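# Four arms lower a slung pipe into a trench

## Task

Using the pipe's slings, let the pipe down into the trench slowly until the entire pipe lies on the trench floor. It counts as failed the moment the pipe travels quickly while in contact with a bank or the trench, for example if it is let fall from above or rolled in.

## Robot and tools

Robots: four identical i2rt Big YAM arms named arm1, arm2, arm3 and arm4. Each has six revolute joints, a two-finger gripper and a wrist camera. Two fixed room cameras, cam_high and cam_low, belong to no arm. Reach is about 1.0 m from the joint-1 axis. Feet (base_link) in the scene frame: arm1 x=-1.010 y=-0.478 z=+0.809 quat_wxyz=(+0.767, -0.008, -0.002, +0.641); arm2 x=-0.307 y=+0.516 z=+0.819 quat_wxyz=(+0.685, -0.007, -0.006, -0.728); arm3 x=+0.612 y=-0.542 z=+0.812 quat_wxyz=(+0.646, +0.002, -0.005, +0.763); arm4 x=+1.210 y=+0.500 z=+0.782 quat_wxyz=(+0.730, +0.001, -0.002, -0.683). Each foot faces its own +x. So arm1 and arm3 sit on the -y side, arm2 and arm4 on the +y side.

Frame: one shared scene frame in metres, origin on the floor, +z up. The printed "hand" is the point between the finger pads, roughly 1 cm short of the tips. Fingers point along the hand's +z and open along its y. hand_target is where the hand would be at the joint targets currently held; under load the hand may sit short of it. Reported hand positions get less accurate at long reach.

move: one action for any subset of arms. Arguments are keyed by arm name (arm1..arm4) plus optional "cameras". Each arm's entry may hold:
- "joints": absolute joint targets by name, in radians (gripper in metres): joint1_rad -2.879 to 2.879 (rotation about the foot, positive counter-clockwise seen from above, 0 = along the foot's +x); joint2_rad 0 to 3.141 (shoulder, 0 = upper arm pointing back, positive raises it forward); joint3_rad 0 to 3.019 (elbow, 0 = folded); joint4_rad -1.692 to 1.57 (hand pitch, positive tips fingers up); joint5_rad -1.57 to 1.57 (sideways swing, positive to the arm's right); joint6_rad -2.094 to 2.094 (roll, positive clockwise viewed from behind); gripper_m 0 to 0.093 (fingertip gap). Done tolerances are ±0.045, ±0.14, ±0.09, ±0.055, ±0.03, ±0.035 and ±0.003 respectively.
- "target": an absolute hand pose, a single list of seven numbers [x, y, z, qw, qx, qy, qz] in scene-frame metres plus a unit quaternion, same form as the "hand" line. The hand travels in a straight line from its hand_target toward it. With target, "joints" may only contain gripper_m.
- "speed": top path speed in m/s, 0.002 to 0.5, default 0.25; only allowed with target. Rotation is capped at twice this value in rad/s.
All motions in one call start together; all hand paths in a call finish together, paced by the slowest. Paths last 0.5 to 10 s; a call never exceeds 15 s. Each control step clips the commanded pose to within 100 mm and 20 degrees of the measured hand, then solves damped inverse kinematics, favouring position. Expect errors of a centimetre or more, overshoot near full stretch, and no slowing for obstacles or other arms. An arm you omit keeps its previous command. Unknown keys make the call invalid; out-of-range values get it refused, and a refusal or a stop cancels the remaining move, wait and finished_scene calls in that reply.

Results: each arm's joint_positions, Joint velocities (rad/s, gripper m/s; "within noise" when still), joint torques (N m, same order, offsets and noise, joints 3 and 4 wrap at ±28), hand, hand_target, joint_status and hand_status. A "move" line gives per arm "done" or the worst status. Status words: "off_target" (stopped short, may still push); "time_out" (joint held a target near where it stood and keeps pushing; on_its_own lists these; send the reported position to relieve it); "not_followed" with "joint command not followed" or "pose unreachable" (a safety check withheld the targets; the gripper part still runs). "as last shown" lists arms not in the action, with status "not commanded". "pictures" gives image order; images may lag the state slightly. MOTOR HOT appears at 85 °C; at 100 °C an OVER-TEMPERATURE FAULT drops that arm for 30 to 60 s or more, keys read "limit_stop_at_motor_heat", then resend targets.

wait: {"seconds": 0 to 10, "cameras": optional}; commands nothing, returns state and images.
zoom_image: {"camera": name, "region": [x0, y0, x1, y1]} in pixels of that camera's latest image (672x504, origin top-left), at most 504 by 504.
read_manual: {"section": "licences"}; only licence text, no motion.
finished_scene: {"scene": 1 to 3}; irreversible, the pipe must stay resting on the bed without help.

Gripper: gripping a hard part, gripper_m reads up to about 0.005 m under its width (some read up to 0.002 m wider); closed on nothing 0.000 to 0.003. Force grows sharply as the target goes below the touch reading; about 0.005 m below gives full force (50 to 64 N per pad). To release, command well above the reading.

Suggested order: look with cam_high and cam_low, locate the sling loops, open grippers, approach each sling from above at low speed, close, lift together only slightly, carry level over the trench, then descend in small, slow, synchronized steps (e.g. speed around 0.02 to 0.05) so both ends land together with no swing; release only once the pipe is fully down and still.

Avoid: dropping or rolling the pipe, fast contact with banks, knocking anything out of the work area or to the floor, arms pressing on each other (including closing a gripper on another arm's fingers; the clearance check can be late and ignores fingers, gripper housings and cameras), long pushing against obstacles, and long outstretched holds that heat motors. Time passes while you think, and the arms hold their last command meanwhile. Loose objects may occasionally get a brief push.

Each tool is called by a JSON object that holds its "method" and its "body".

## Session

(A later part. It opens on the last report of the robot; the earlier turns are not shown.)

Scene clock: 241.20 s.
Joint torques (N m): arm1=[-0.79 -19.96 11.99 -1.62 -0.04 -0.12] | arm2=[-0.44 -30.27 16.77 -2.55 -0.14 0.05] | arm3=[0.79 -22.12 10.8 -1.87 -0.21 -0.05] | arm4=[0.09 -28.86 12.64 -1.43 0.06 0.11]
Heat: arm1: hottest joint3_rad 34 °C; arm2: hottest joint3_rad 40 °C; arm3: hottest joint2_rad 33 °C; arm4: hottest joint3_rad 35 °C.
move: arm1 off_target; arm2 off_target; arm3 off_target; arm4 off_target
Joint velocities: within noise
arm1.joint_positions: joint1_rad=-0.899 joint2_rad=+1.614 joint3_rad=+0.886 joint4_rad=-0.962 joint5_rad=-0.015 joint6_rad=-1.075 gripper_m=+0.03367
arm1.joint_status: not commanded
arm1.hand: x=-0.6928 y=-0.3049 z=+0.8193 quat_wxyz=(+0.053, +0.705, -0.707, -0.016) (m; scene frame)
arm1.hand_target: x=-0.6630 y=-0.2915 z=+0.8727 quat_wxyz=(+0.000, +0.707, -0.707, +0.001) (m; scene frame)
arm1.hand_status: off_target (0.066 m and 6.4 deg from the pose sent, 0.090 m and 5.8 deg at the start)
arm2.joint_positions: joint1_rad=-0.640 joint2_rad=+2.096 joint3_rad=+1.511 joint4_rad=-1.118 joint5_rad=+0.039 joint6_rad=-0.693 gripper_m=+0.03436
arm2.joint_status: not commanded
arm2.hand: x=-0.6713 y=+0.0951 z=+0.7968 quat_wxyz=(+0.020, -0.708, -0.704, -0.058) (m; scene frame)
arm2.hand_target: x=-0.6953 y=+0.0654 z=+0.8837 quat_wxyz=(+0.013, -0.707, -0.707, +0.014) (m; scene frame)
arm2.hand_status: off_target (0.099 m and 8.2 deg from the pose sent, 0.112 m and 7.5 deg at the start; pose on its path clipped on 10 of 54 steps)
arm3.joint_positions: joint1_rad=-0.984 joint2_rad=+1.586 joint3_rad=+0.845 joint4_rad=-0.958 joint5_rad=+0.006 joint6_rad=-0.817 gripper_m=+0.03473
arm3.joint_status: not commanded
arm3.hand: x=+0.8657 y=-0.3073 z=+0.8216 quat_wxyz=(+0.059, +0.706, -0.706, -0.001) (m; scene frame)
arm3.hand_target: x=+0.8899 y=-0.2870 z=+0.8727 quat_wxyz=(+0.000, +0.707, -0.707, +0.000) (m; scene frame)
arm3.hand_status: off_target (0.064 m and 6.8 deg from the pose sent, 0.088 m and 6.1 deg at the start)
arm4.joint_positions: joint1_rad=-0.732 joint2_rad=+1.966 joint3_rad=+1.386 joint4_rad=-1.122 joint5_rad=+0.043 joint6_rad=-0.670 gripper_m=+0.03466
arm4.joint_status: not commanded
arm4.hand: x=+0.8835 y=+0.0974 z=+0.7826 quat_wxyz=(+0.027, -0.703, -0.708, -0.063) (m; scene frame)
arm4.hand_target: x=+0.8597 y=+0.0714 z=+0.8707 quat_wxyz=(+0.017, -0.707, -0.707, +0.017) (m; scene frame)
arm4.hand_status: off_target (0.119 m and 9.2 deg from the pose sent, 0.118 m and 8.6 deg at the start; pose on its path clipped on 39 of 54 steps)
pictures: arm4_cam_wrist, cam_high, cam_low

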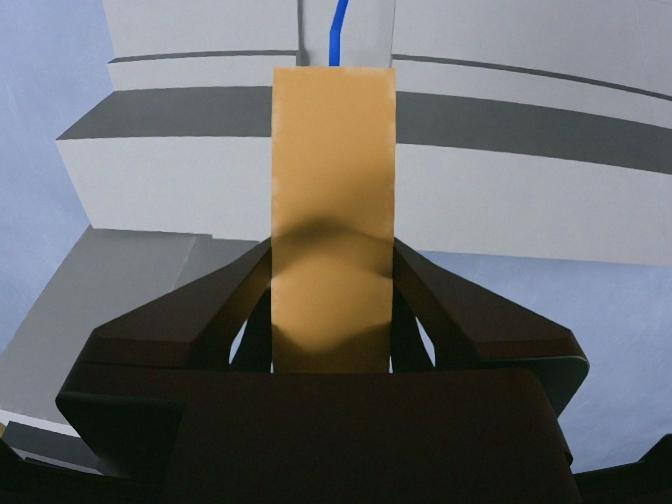

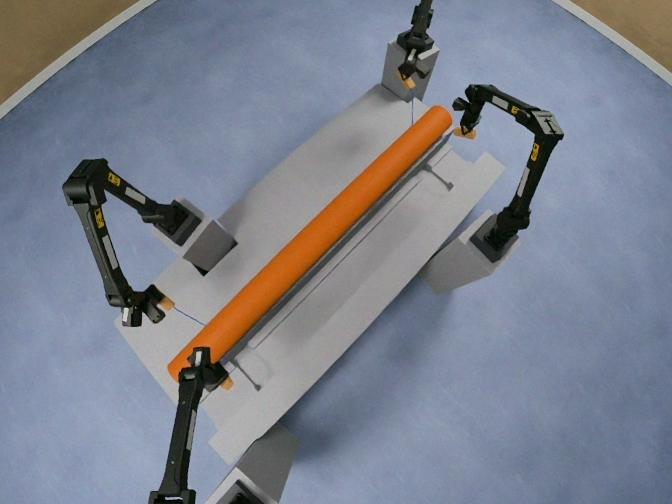

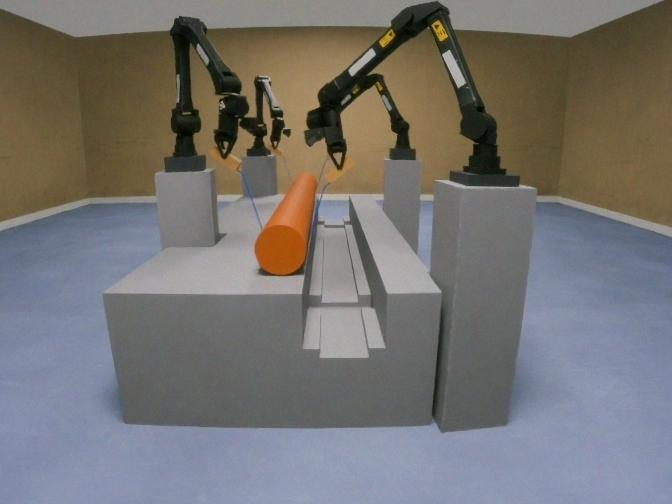

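{"method": "wait", "body": {"seconds": 0.5}}

{"method": "zoom_image", "body": {"camera": "cam_low", "region": [205, 140, 355, 280]}}

{"method": "zoom_image", "body": {"camera": "cam_high", "region": [140, 280, 290, 400]}}

{"method": "zoom_image", "body": {"camera": "cam_high", "region": [370, 50, 520, 170]}}

Scene clock: 260.17 s.
Joint torques (N m): arm1=[-0.85 -19.14 12.12 -1.31 -0.01 -0.12] | arm2=[-0.44 -30.21 16.84 -2.55 -0.13 0.06] | arm3=[0.79 -22.12 10.78 -1.83 -0.21 -0.07] | arm4=[0.09 -28.92 12.62 -1.42 0.05 0.12]
Heat: arm1: hottest joint3_rad 40 °C; arm2: hottest joint2_rad 42 °C; arm3: hottest joint2_rad 32 °C; arm4: hottest joint3_rad 37 °C.
Joint velocities: within noise
arm1.joint_positions: joint1_rad=-0.899 joint2_rad=+1.614 joint3_rad=+0.886 joint4_rad=-0.962 joint5_rad=-0.015 joint6_rad=-1.075 gripper_m=+0.03367
arm1.joint_status: not commanded
arm1.hand: x=-0.6928 y=-0.3049 z=+0.8193 quat_wxyz=(+0.053, +0.705, -0.707, -0.016) (m; scene frame)
arm1.hand_target: x=-0.6630 y=-0.2915 z=+0.8727 quat_wxyz=(+0.000, +0.707, -0.707, +0.001) (m; scene frame)
arm1.hand_status: off_target (0.066 m and 6.4 deg from the pose sent, 0.090 m and 5.8 deg at the start)
arm2.joint_positions: joint1_rad=-0.639 joint2_rad=+2.096 joint3_rad=+1.511 joint4_rad=-1.119 joint5_rad=+0.039 joint6_rad=-0.692 gripper_m=+0.03436
arm2.joint_status: not commanded
arm2.hand: x=-0.6710 y=+0.0950 z=+0.7969 quat_wxyz=(+0.020, -0.708, -0.704, -0.058) (m; scene frame)
arm2.hand_target: x=-0.6953 y=+0.0655 z=+0.8837 quat_wxyz=(+0.013, -0.707, -0.707, +0.014) (m; scene frame)
arm2.hand_status: off_target (0.099 m and 8.2 deg from the pose sent, 0.112 m and 7.5 deg at the start; pose on its path clipped on 10 of 54 steps)
arm3.joint_positions: joint1_rad=-0.984 joint2_rad=+1.586 joint3_rad=+0.845 joint4_rad=-0.959 joint5_rad=+0.006 joint6_rad=-0.816 gripper_m=+0.03473
arm3.joint_status: not commanded
arm3.hand: x=+0.8656 y=-0.3075 z=+0.8216 quat_wxyz=(+0.060, +0.705, -0.707, -0.001) (m; scene frame)
arm3.hand_target: x=+0.8899 y=-0.2870 z=+0.8727 quat_wxyz=(+0.000, +0.707, -0.707, +0.000) (m; scene frame)
arm3.hand_status: off_target (0.064 m and 6.8 deg from the pose sent, 0.088 m and 6.1 deg at the start)
arm4.joint_positions: joint1_rad=-0.732 joint2_rad=+1.966 joint3_rad=+1.386 joint4_rad=-1.122 joint5_rad=+0.043 joint6_rad=-0.669 gripper_m=+0.03466
arm4.joint_status: not commanded
arm4.hand: x=+0.8835 y=+0.0974 z=+0.7826 quat_wxyz=(+0.027, -0.703, -0.708, -0.063) (m; scene frame)
arm4.hand_target: x=+0.8597 y=+0.0714 z=+0.8707 quat_wxyz=(+0.017, -0.707, -0.707, +0.017) (m; scene frame)
arm4.hand_status: off_target (0.119 m and 9.2 deg from the pose sent, 0.118 m and 8.6 deg at the start; pose on its path clipped on 39 of 54 steps)
wait: 0.50 s; at rest from the start
pictures: arm1_cam_wrist, arm2_cam_wrist, arm3_cam_wrist, arm4_cam_wrist, cam_high, cam_low

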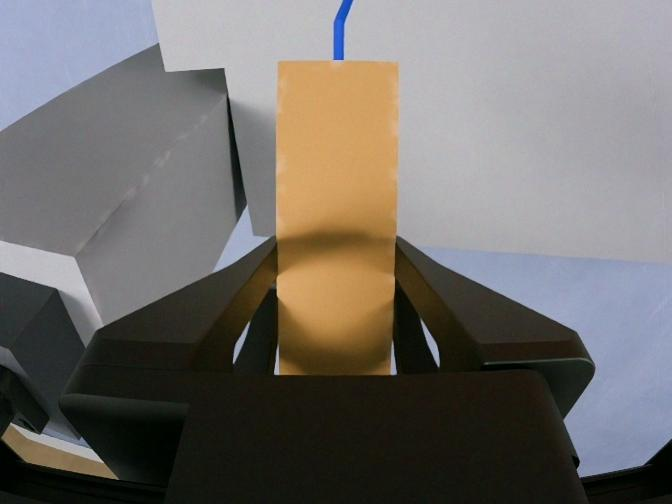

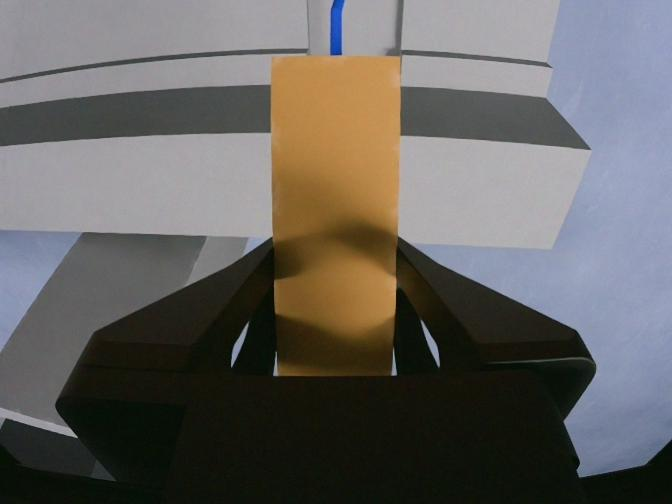

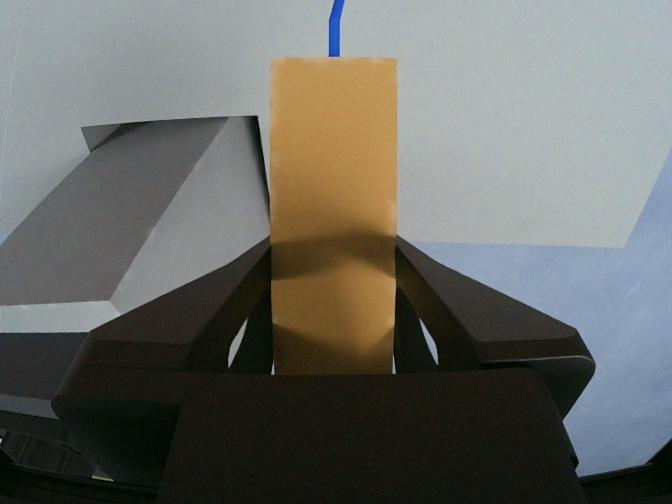

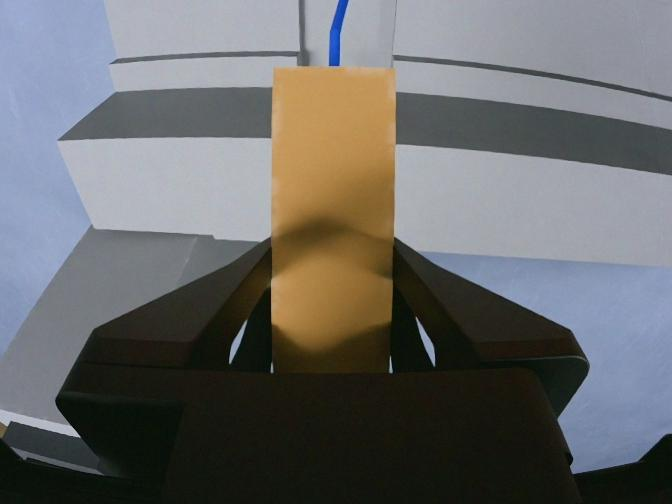

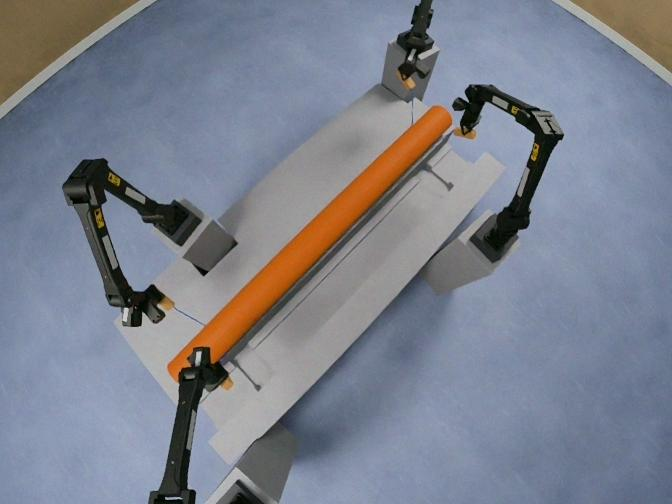

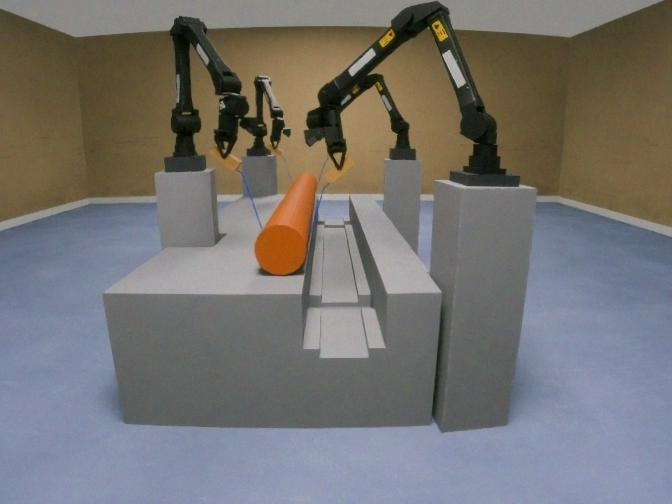

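Scaled by 3.360.

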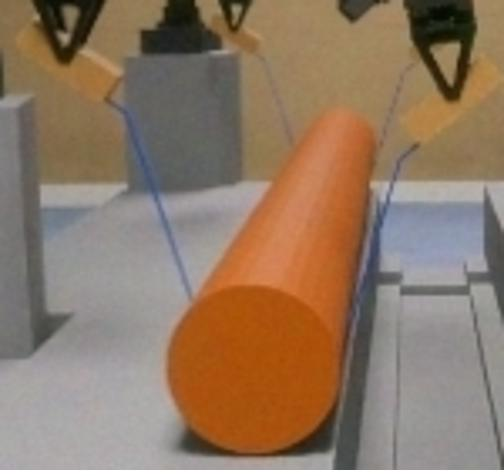

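Scaled by 3.360.

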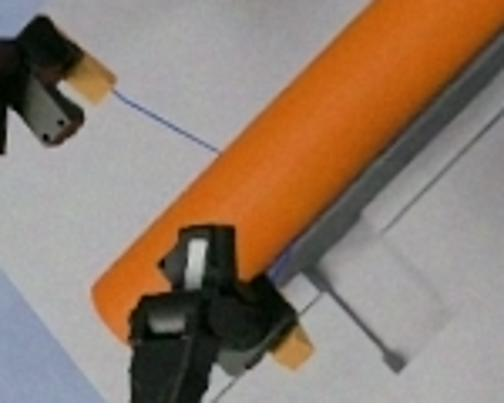

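Scaled by 3.360.

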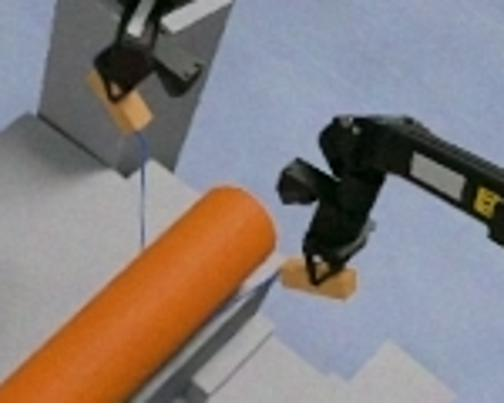

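{"method": "move", "body": {"arm1": {"target": [-0.655, -0.285, 0.905, 0, 0.7071, -0.7071, 0], "speed": 0.03}, "arm3": {"target": [0.892, -0.28, 0.905, 0, 0.7071, -0.7071, 0], "speed": 0.03}, "cameras": ["cam_high", "cam_low", "arm4_cam_wrist"]}}

{"method": "zoom_image", "body": {"camera": "cam_low", "region": [205, 140, 355, 280]}}

Scene clock: 275.63 s.
Joint torques (N m): arm1=[-0.62 -19.78 13.01 -1.51 -0.01 -0.08] | arm2=[-0.44 -30.21 16.84 -2.52 -0.13 0.05] | arm3=[0.97 -22.07 11.79 -1.92 -0.21 -0.07] | arm4=[0.03 -28.92 12.62 -1.43 0.06 0.12]
Heat: arm1: hottest joint3_rad 43 °C; arm2: hottest joint2_rad 45 °C; arm3: hottest joint3_rad 34 °C; arm4: hottest joint3_rad 39 °C.
move: arm1 off_target; arm3 off_target
Joint velocities: within noise
arm1.joint_positions: joint1_rad=-0.895 joint2_rad=+1.590 joint3_rad=+0.937 joint4_rad=-1.049 joint5_rad=-0.015 joint6_rad=-1.072 gripper_m=+0.03367
arm1.joint_status: not commanded
arm1.hand: x=-0.6880 y=-0.3003 z=+0.8438 quat_wxyz=(+0.059, +0.705, -0.707, -0.018) (m; scene frame)
arm1.hand_target: x=-0.6586 y=-0.2869 z=+0.9027 quat_wxyz=(+0.000, +0.707, -0.707, +0.001) (m; scene frame)
arm1.hand_status: off_target (0.071 m and 7.0 deg from the pose sent, 0.096 m and 6.4 deg at the start)
arm2, arm4: as last shown
arm2.joint_positions: joint1_rad=-0.639 joint2_rad=+2.096 joint3_rad=+1.511 joint4_rad=-1.120 joint5_rad=+0.039 joint6_rad=-0.692 gripper_m=+0.03436
arm2.hand: x=-0.6709 y=+0.0952 z=+0.7969 quat_wxyz=(+0.020, -0.708, -0.704, -0.058) (m; scene frame)
arm3.joint_positions: joint1_rad=-0.976 joint2_rad=+1.552 joint3_rad=+0.887 joint4_rad=-1.044 joint5_rad=+0.006 joint6_rad=-0.806 gripper_m=+0.03473
arm3.joint_status: not commanded
arm3.hand: x=+0.8660 y=-0.3032 z=+0.8464 quat_wxyz=(+0.065, +0.704, -0.707, -0.001) (m; scene frame)
arm3.hand_target: x=+0.8893 y=-0.2826 z=+0.9024 quat_wxyz=(+0.000, +0.707, -0.707, +0.000) (m; scene frame)
arm3.hand_status: off_target (0.068 m and 7.4 deg from the pose sent, 0.092 m and 6.8 deg at the start)
pictures: arm4_cam_wrist, cam_high, cam_low

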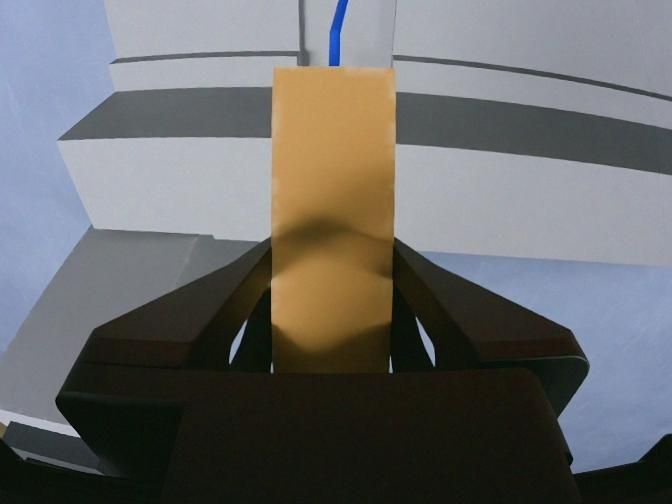

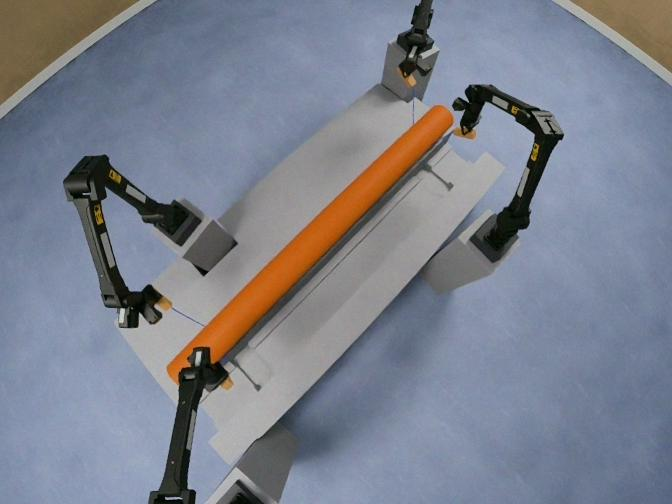

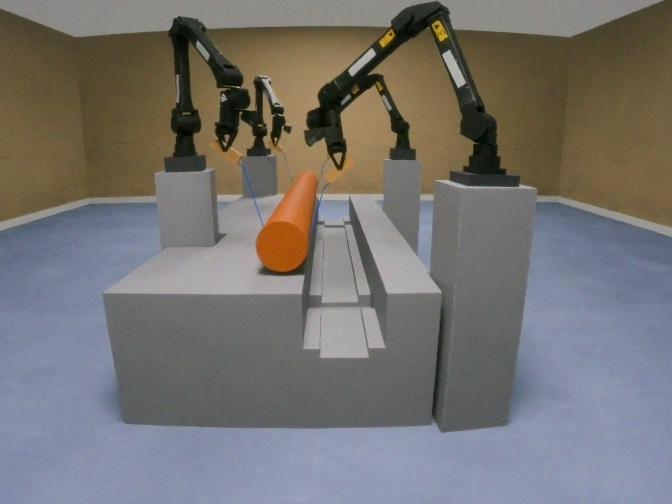

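Scaled by 3.360.

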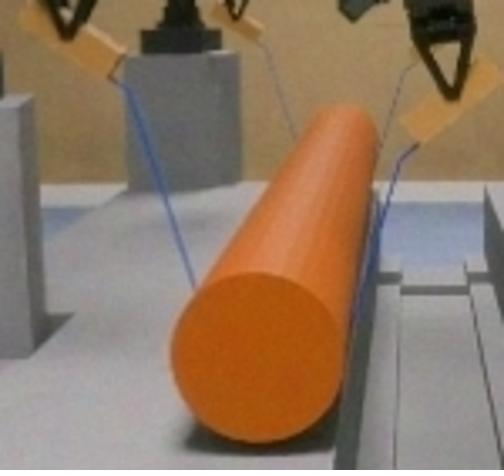

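{"method": "move", "body": {"arm1": {"target": [-0.655, -0.18, 0.915, 0, 0.7071, -0.7071, 0], "speed": 0.05}, "arm2": {"target": [-0.705, 0.178, 0.895, -0.0131, 0.7071, 0.7071, -0.0131], "speed": 0.05}, "arm3": {"target": [0.897, -0.18, 0.915, 0, 0.7071, -0.7071, 0], "speed": 0.05}, "arm4": {"target": [0.855, 0.178, 0.895, -0.017, 0.7071, 0.7071, -0.017], "speed": 0.05}}}

{"method": "zoom_image", "body": {"camera": "cam_low", "region": [205, 140, 355, 280]}}

Scene clock: 286.40 s.
Joint torques (N m): arm1=[-1.08 -19.02 14.37 -1.22 0.03 -0.06] | arm2=[-2.78 -28.04 10.77 -1.09 -0.07 -0.05] | arm3=[0.67 -23.77 12.57 -1.68 -0.12 -0.02] | arm4=[-1.32 -27.16 9.05 -0.88 0.19 -0.12]
Heat: arm1: hottest joint3_rad 45 °C; arm2: hottest joint2_rad 45 °C; arm3: hottest joint3_rad 37 °C; arm4: hottest joint3_rad 40 °C.
move: arm1 off_target; arm2 off_target; arm3 off_target; arm4 off_target
Joint velocities: within noise
arm1.joint_positions: joint1_rad=-0.693 joint2_rad=+1.679 joint3_rad=+1.113 joint4_rad=-1.113 joint5_rad=-0.016 joint6_rad=-0.877 gripper_m=+0.03367
arm1.joint_status: not commanded
arm1.hand: x=-0.6865 y=-0.2014 z=+0.8612 quat_wxyz=(+0.051, +0.708, -0.704, -0.005) (m; scene frame)
arm1.hand_target: x=-0.6584 y=-0.1827 z=+0.9148 quat_wxyz=(-0.001, +0.707, -0.707, +0.000) (m; scene frame)
arm1.hand_status: off_target (0.066 m and 5.9 deg from the pose sent, 0.144 m and 7.0 deg at the start)
arm2.joint_positions: joint1_rad=-0.761 joint2_rad=+1.912 joint3_rad=+1.312 joint4_rad=-1.079 joint5_rad=+0.038 joint6_rad=-0.834 gripper_m=+0.03436
arm2.joint_status: not commanded
arm2.hand: x=-0.6793 y=+0.1802 z=+0.8308 quat_wxyz=(+0.011, -0.701, -0.711, -0.048) (m; scene frame)
arm2.hand_target: x=-0.7027 y=+0.1795 z=+0.8923 quat_wxyz=(+0.015, -0.707, -0.707, +0.013) (m; scene frame)
arm2.hand_status: off_target (0.069 m and 7.0 deg from the pose sent, 0.133 m and 8.2 deg at the start)
arm3.joint_positions: joint1_rad=-0.822 joint2_rad=+1.702 joint3_rad=+1.119 joint4_rad=-1.111 joint5_rad=+0.002 joint6_rad=-0.662 gripper_m=+0.03473
arm3.joint_status: not commanded
arm3.hand: x=+0.8733 y=-0.2052 z=+0.8586 quat_wxyz=(+0.057, +0.708, -0.704, +0.007) (m; scene frame)
arm3.hand_target: x=+0.8946 y=-0.1832 z=+0.9143 quat_wxyz=(+0.000, +0.707, -0.707, +0.000) (m; scene frame)
arm3.hand_status: off_target (0.066 m and 6.6 deg from the pose sent, 0.144 m and 7.4 deg at the start)
arm4.joint_positions: joint1_rad=-0.859 joint2_rad=+1.770 joint3_rad=+1.203 joint4_rad=-1.109 joint5_rad=+0.037 joint6_rad=-0.793 gripper_m=+0.03466
arm4.joint_status: not commanded
arm4.hand: x=+0.8773 y=+0.1821 z=+0.8202 quat_wxyz=(+0.016, -0.705, -0.707, -0.053) (m; scene frame)
arm4.hand_target: x=+0.8578 y=+0.1798 z=+0.8903 quat_wxyz=(+0.019, -0.707, -0.707, +0.017) (m; scene frame)
arm4.hand_status: off_target (0.078 m and 8.1 deg from the pose sent, 0.141 m and 9.2 deg at the start)
pictures: arm1_cam_wrist, arm2_cam_wrist, arm3_cam_wrist, arm4_cam_wrist, cam_high, cam_low

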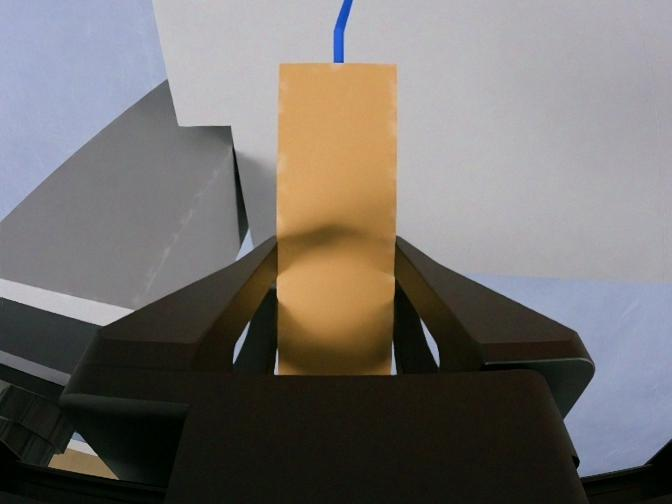

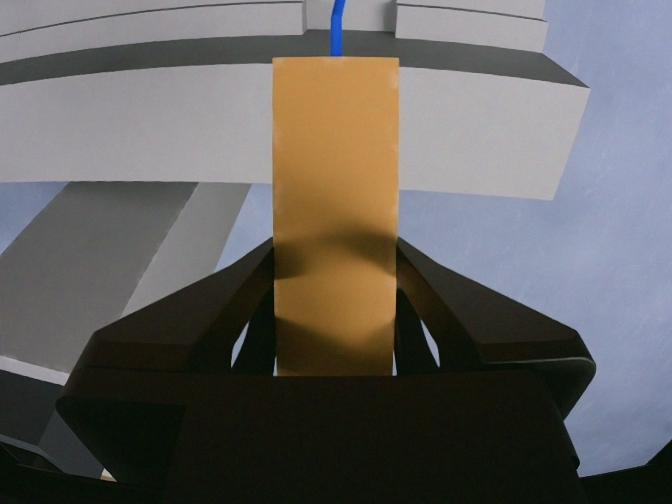

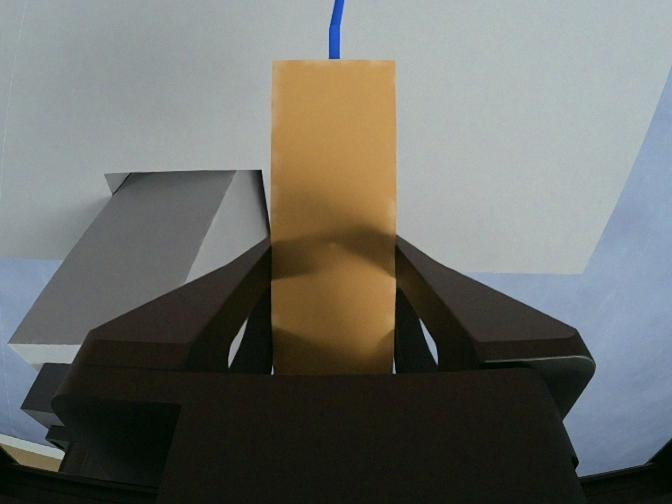

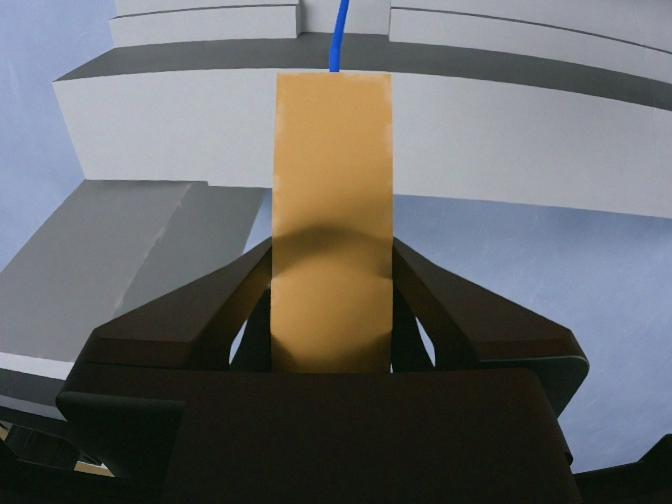

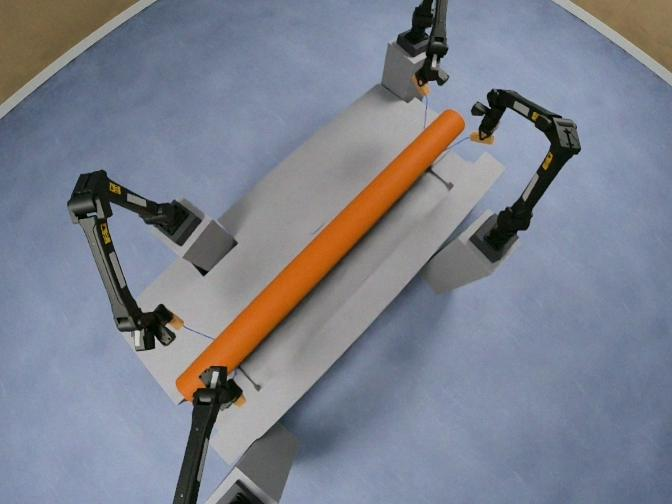

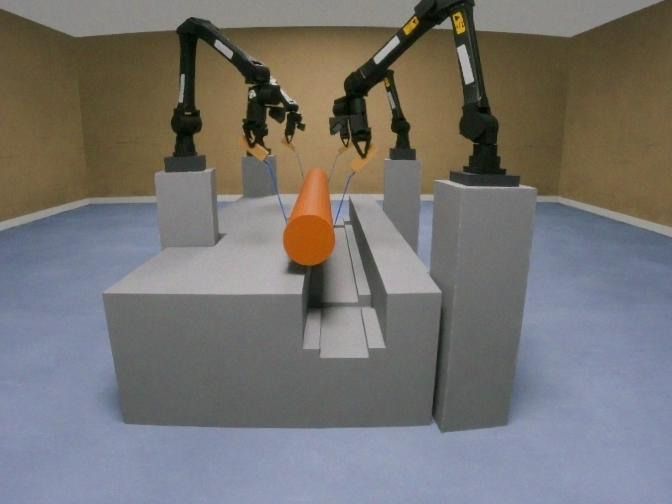

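Scaled by 3.360.

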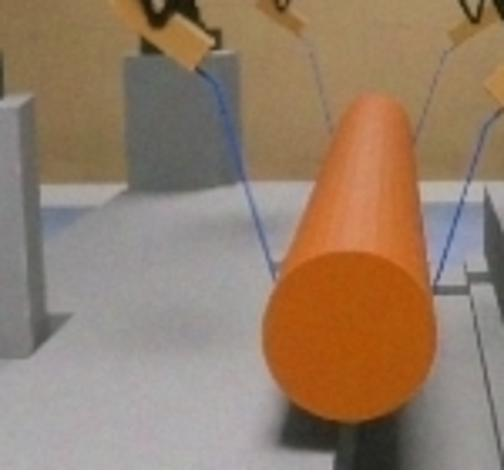

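{"method": "move", "body": {"arm1": {"target": [-0.65, -0.078, 0.925, 0, 0.7071, -0.7071, 0], "speed": 0.05}, "arm2": {"target": [-0.708, 0.295, 0.89, -0.0131, 0.7071, 0.7071, -0.0131], "speed": 0.05}, "arm3": {"target": [0.899, -0.078, 0.925, 0, 0.7071, -0.7071, 0], "speed": 0.05}, "arm4": {"target": [0.853, 0.295, 0.89, -0.017, 0.7071, 0.7071, -0.017], "speed": 0.05}}}

{"method": "zoom_image", "body": {"camera": "cam_low", "region": [245, 150, 425, 370]}}

Scene clock: 297.47 s.
Joint torques (N m): arm1=[-1.44 -23.36 15.09 -1.29 0.06 -0.01] | arm2=[-3.14 -23.77 10.47 -0.91 0.02 -0.07] | arm3=[0.5 -29.39 13.05 -1.95 -0.08 0.02] | arm4=[-1.55 -22.12 9.05 -0.57 0.21 -0.12]
Heat: arm1: hottest joint3_rad 46 °C; arm2: hottest joint3_rad 45 °C; arm3: hottest joint3_rad 38 °C; arm4: hottest joint3_rad 40 °C.
move: arm1 off_target; arm2 off_target; arm3 off_target; arm4 off_target
Joint velocities: within noise
arm1.joint_positions: joint1_rad=-0.550 joint2_rad=+1.858 joint3_rad=+1.360 joint4_rad=-1.192 joint5_rad=-0.018 joint6_rad=-0.740 gripper_m=+0.03367
arm1.joint_status: not commanded
arm1.hand: x=-0.6800 y=-0.1023 z=+0.8580 quat_wxyz=(+0.058, +0.709, -0.702, +0.002) (m; scene frame)
arm1.hand_target: x=-0.6539 y=-0.0821 z=+0.9247 quat_wxyz=(-0.001, +0.707, -0.707, +0.000) (m; scene frame)
arm1.hand_status: off_target (0.077 m and 6.7 deg from the pose sent, 0.144 m and 5.9 deg at the start)
arm2.joint_positions: joint1_rad=-0.956 joint2_rad=+1.748 joint3_rad=+1.101 joint4_rad=-1.013 joint5_rad=+0.031 joint6_rad=-1.034 gripper_m=+0.03436
arm2.joint_status: not commanded
arm2.hand: x=-0.6829 y=+0.2909 z=+0.8403 quat_wxyz=(-0.001, -0.700, -0.713, -0.040) (m; scene frame)
arm2.hand_target: x=-0.7061 y=+0.2957 z=+0.8881 quat_wxyz=(+0.014, -0.707, -0.707, +0.013) (m; scene frame)
arm2.hand_status: off_target (0.056 m and 6.4 deg from the pose sent, 0.132 m and 7.0 deg at the start)
arm3.joint_positions: joint1_rad=-0.708 joint2_rad=+1.909 joint3_rad=+1.405 joint4_rad=-1.200 joint5_rad=+0.001 joint6_rad=-0.552 gripper_m=+0.03473
arm3.joint_status: not commanded
arm3.hand: x=+0.8776 y=-0.1037 z=+0.8539 quat_wxyz=(+0.060, +0.709, -0.703, +0.014) (m; scene frame)
arm3.hand_target: x=+0.8962 y=-0.0823 z=+0.9238 quat_wxyz=(-0.001, +0.707, -0.707, +0.000) (m; scene frame)
arm3.hand_status: off_target (0.079 m and 7.1 deg from the pose sent, 0.146 m and 6.6 deg at the start)
arm4.joint_positions: joint1_rad=-1.071 joint2_rad=+1.587 joint3_rad=+0.997 joint4_rad=-1.072 joint5_rad=+0.028 joint6_rad=-1.009 gripper_m=+0.03466
arm4.joint_status: not commanded
arm4.hand: x=+0.8766 y=+0.2946 z=+0.8319 quat_wxyz=(+0.001, -0.704, -0.708, -0.048) (m; scene frame)
arm4.hand_target: x=+0.8554 y=+0.2958 z=+0.8867 quat_wxyz=(+0.019, -0.707, -0.707, +0.016) (m; scene frame)
arm4.hand_status: off_target (0.063 m and 7.7 deg from the pose sent, 0.135 m and 8.1 deg at the start)
pictures: arm1_cam_wrist, arm2_cam_wrist, arm3_cam_wrist, arm4_cam_wrist, cam_high, cam_low

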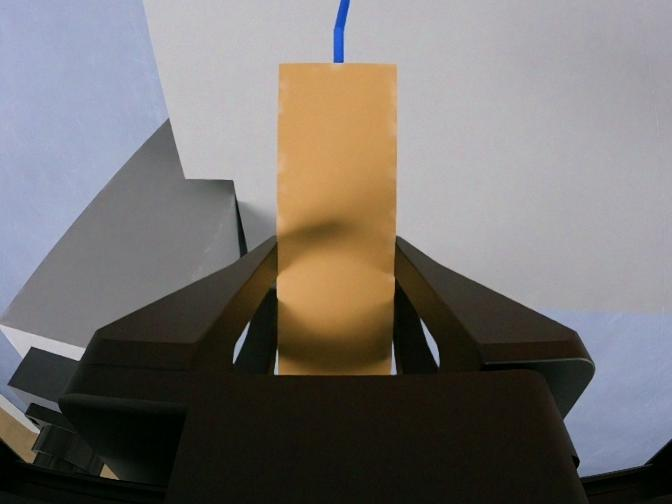

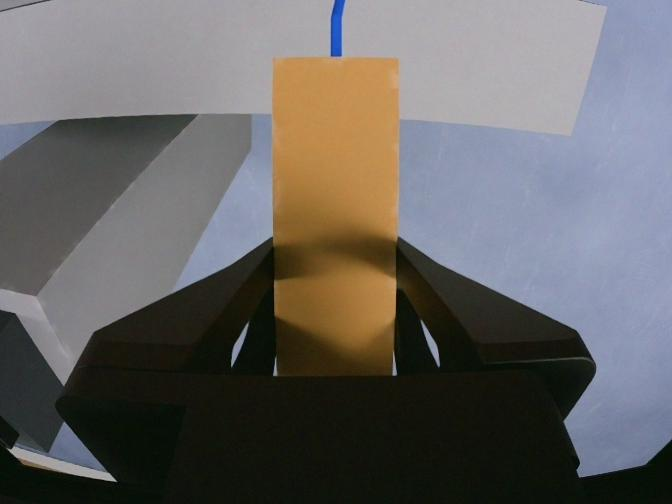

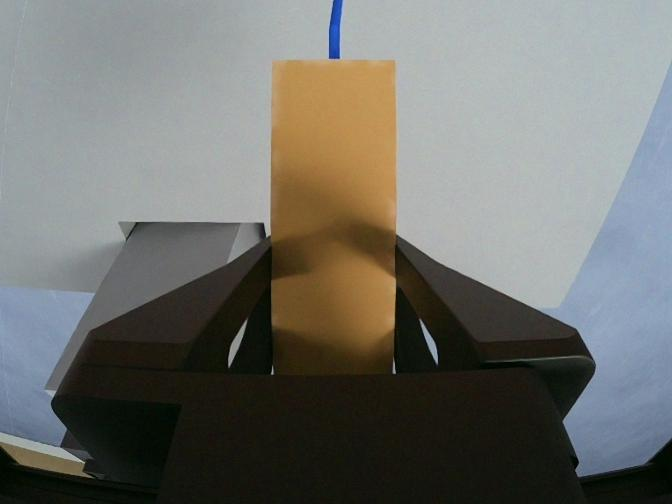

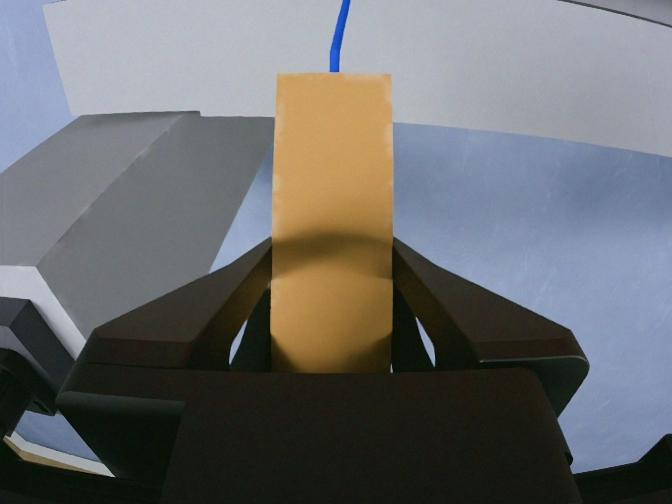

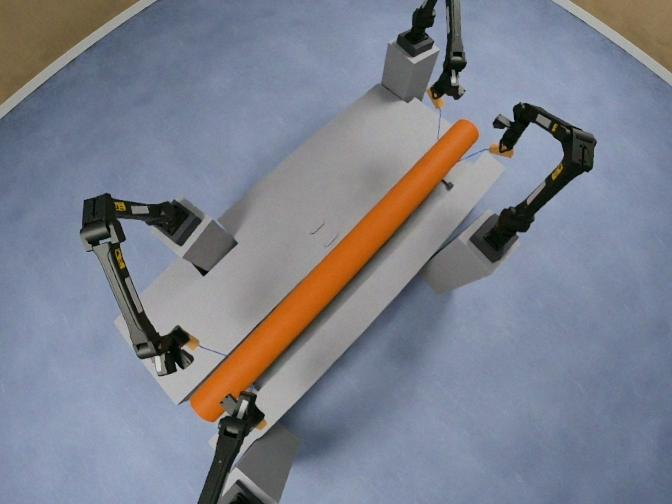

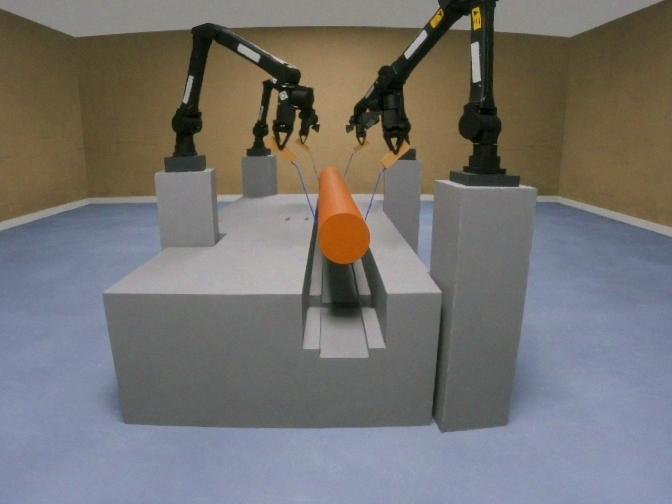

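Scaled by 2.291.

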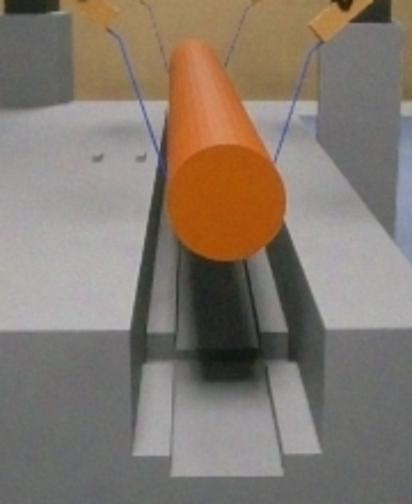

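{"method": "move", "body": {"arm1": {"target": [-0.654, -0.082, 0.745, 0, 0.7071, -0.7071, 0], "speed": 0.05}, "arm2": {"target": [-0.706, 0.295, 0.708, -0.0131, 0.7071, 0.7071, -0.0131], "speed": 0.05}, "arm3": {"target": [0.896, -0.082, 0.745, 0, 0.7071, -0.7071, 0], "speed": 0.05}, "arm4": {"target": [0.855, 0.295, 0.708, -0.017, 0.7071, 0.7071, -0.017], "speed": 0.05}, "cameras": ["cam_high", "cam_low"]}}

{"method": "zoom_image", "body": {"camera": "cam_low", "region": [245, 150, 425, 370]}}

Scene clock: 310.70 s.
Joint torques (N m): arm1=[-1.49 -24.59 7.41 -0.03 0.02 0.01] | arm2=[-3.31 -22.07 6.09 -0.62 -0.05 0.01] | arm3=[0.56 -29.98 6.49 -0.65 -0.07 0.01] | arm4=[-1.67 -20.25 4.92 -0.17 0.2 -0.05]
Heat: arm1: hottest joint3_rad 46 °C; arm2: hottest joint3_rad 44 °C; arm3: hottest joint3_rad 38 °C; arm4: hottest joint3_rad 39 °C.
move: arm1 off_target; arm2 off_target; arm3 off_target; arm4 off_target
Joint velocities: within noise
arm1.joint_positions: joint1_rad=-0.546 joint2_rad=+2.098 joint3_rad=+1.265 joint4_rad=-0.817 joint5_rad=-0.018 joint6_rad=-0.737 gripper_m=+0.03367
arm1.joint_status: not commanded
arm1.hand: x=-0.6742 y=-0.0966 z=+0.7060 quat_wxyz=(+0.039, +0.711, -0.703, +0.001) (m; scene frame)
arm1.hand_target: x=-0.6547 y=-0.0828 z=+0.7444 quat_wxyz=(+0.000, +0.707, -0.707, +0.000) (m; scene frame)
arm1.hand_status: off_target (0.046 m and 4.5 deg from the pose sent, 0.118 m and 6.7 deg at the start)
arm2.joint_positions: joint1_rad=-0.958 joint2_rad=+2.053 joint3_rad=+0.995 joint4_rad=-0.557 joint5_rad=+0.031 joint6_rad=-1.044 gripper_m=+0.03436
arm2.joint_status: not commanded
arm2.hand: x=-0.6800 y=+0.2911 z=+0.6800 quat_wxyz=(+0.005, -0.698, -0.716, -0.019) (m; scene frame)
arm2.hand_target: x=-0.7053 y=+0.2954 z=+0.7071 quat_wxyz=(+0.014, -0.707, -0.707, +0.013) (m; scene frame)
arm2.hand_status: off_target (0.038 m and 4.0 deg from the pose sent, 0.134 m and 6.4 deg at the start)
arm3.joint_positions: joint1_rad=-0.708 joint2_rad=+2.140 joint3_rad=+1.301 joint4_rad=-0.822 joint5_rad=+0.001 joint6_rad=-0.551 gripper_m=+0.03473
arm3.joint_status: not commanded
arm3.hand: x=+0.8795 y=-0.0999 z=+0.7009 quat_wxyz=(+0.039, +0.709, -0.704, +0.009) (m; scene frame)
arm3.hand_target: x=+0.8953 y=-0.0830 z=+0.7439 quat_wxyz=(+0.000, +0.707, -0.707, +0.000) (m; scene frame)
arm3.hand_status: off_target (0.050 m and 4.6 deg from the pose sent, 0.113 m and 7.1 deg at the start)
arm4.joint_positions: joint1_rad=-1.071 joint2_rad=+1.887 joint3_rad=+0.842 joint4_rad=-0.566 joint5_rad=+0.027 joint6_rad=-1.016 gripper_m=+0.03466
arm4.joint_status: not commanded
arm4.hand: x=+0.8815 y=+0.2967 z=+0.6744 quat_wxyz=(+0.006, -0.703, -0.711, -0.023) (m; scene frame)
arm4.hand_target: x=+0.8559 y=+0.2954 z=+0.7064 quat_wxyz=(+0.018, -0.707, -0.707, +0.017) (m; scene frame)
arm4.hand_status: off_target (0.043 m and 4.8 deg from the pose sent, 0.126 m and 7.7 deg at the start)
pictures: cam_high, cam_low

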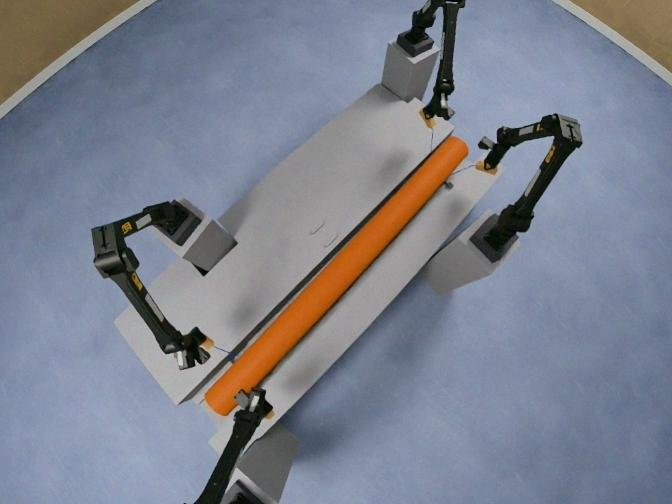

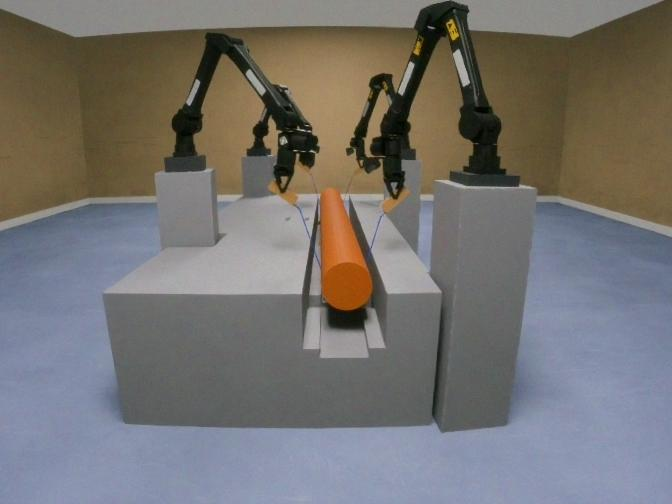

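Scaled by 2.291.

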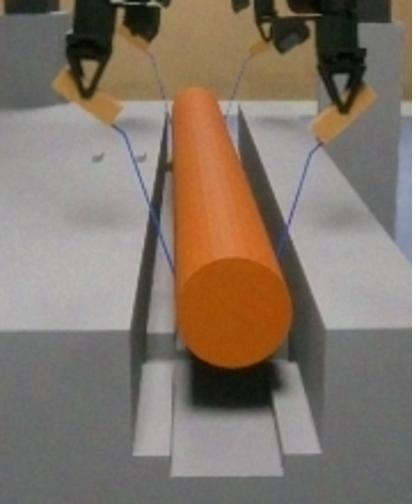

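{"method": "zoom_image", "body": {"camera": "cam_low", "region": [290, 170, 400, 250]}}

{"method": "zoom_image", "body": {"camera": "cam_high", "region": [360, 80, 520, 240]}}

{"method": "zoom_image", "body": {"camera": "cam_high", "region": [180, 280, 340, 440]}}

Scaled by 4.582.

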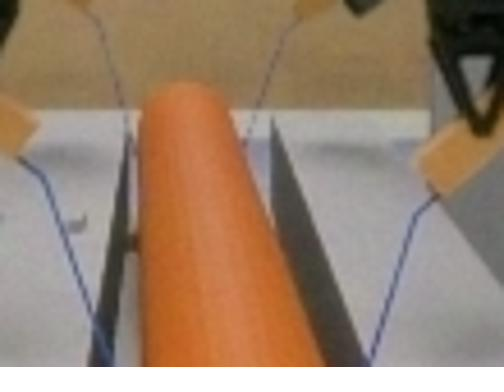

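Scaled by 3.150.

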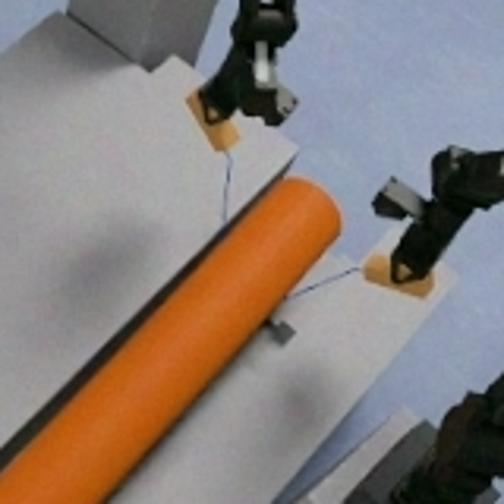

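Scaled by 3.150.

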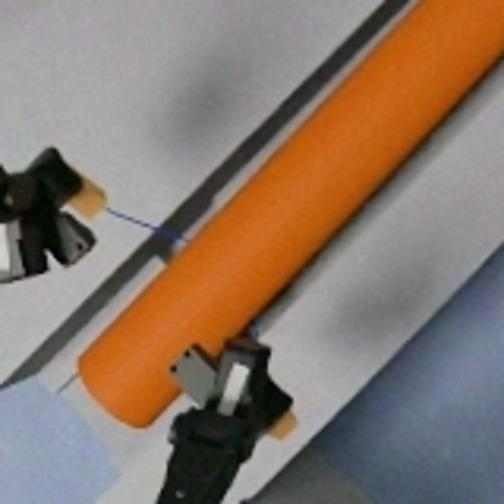

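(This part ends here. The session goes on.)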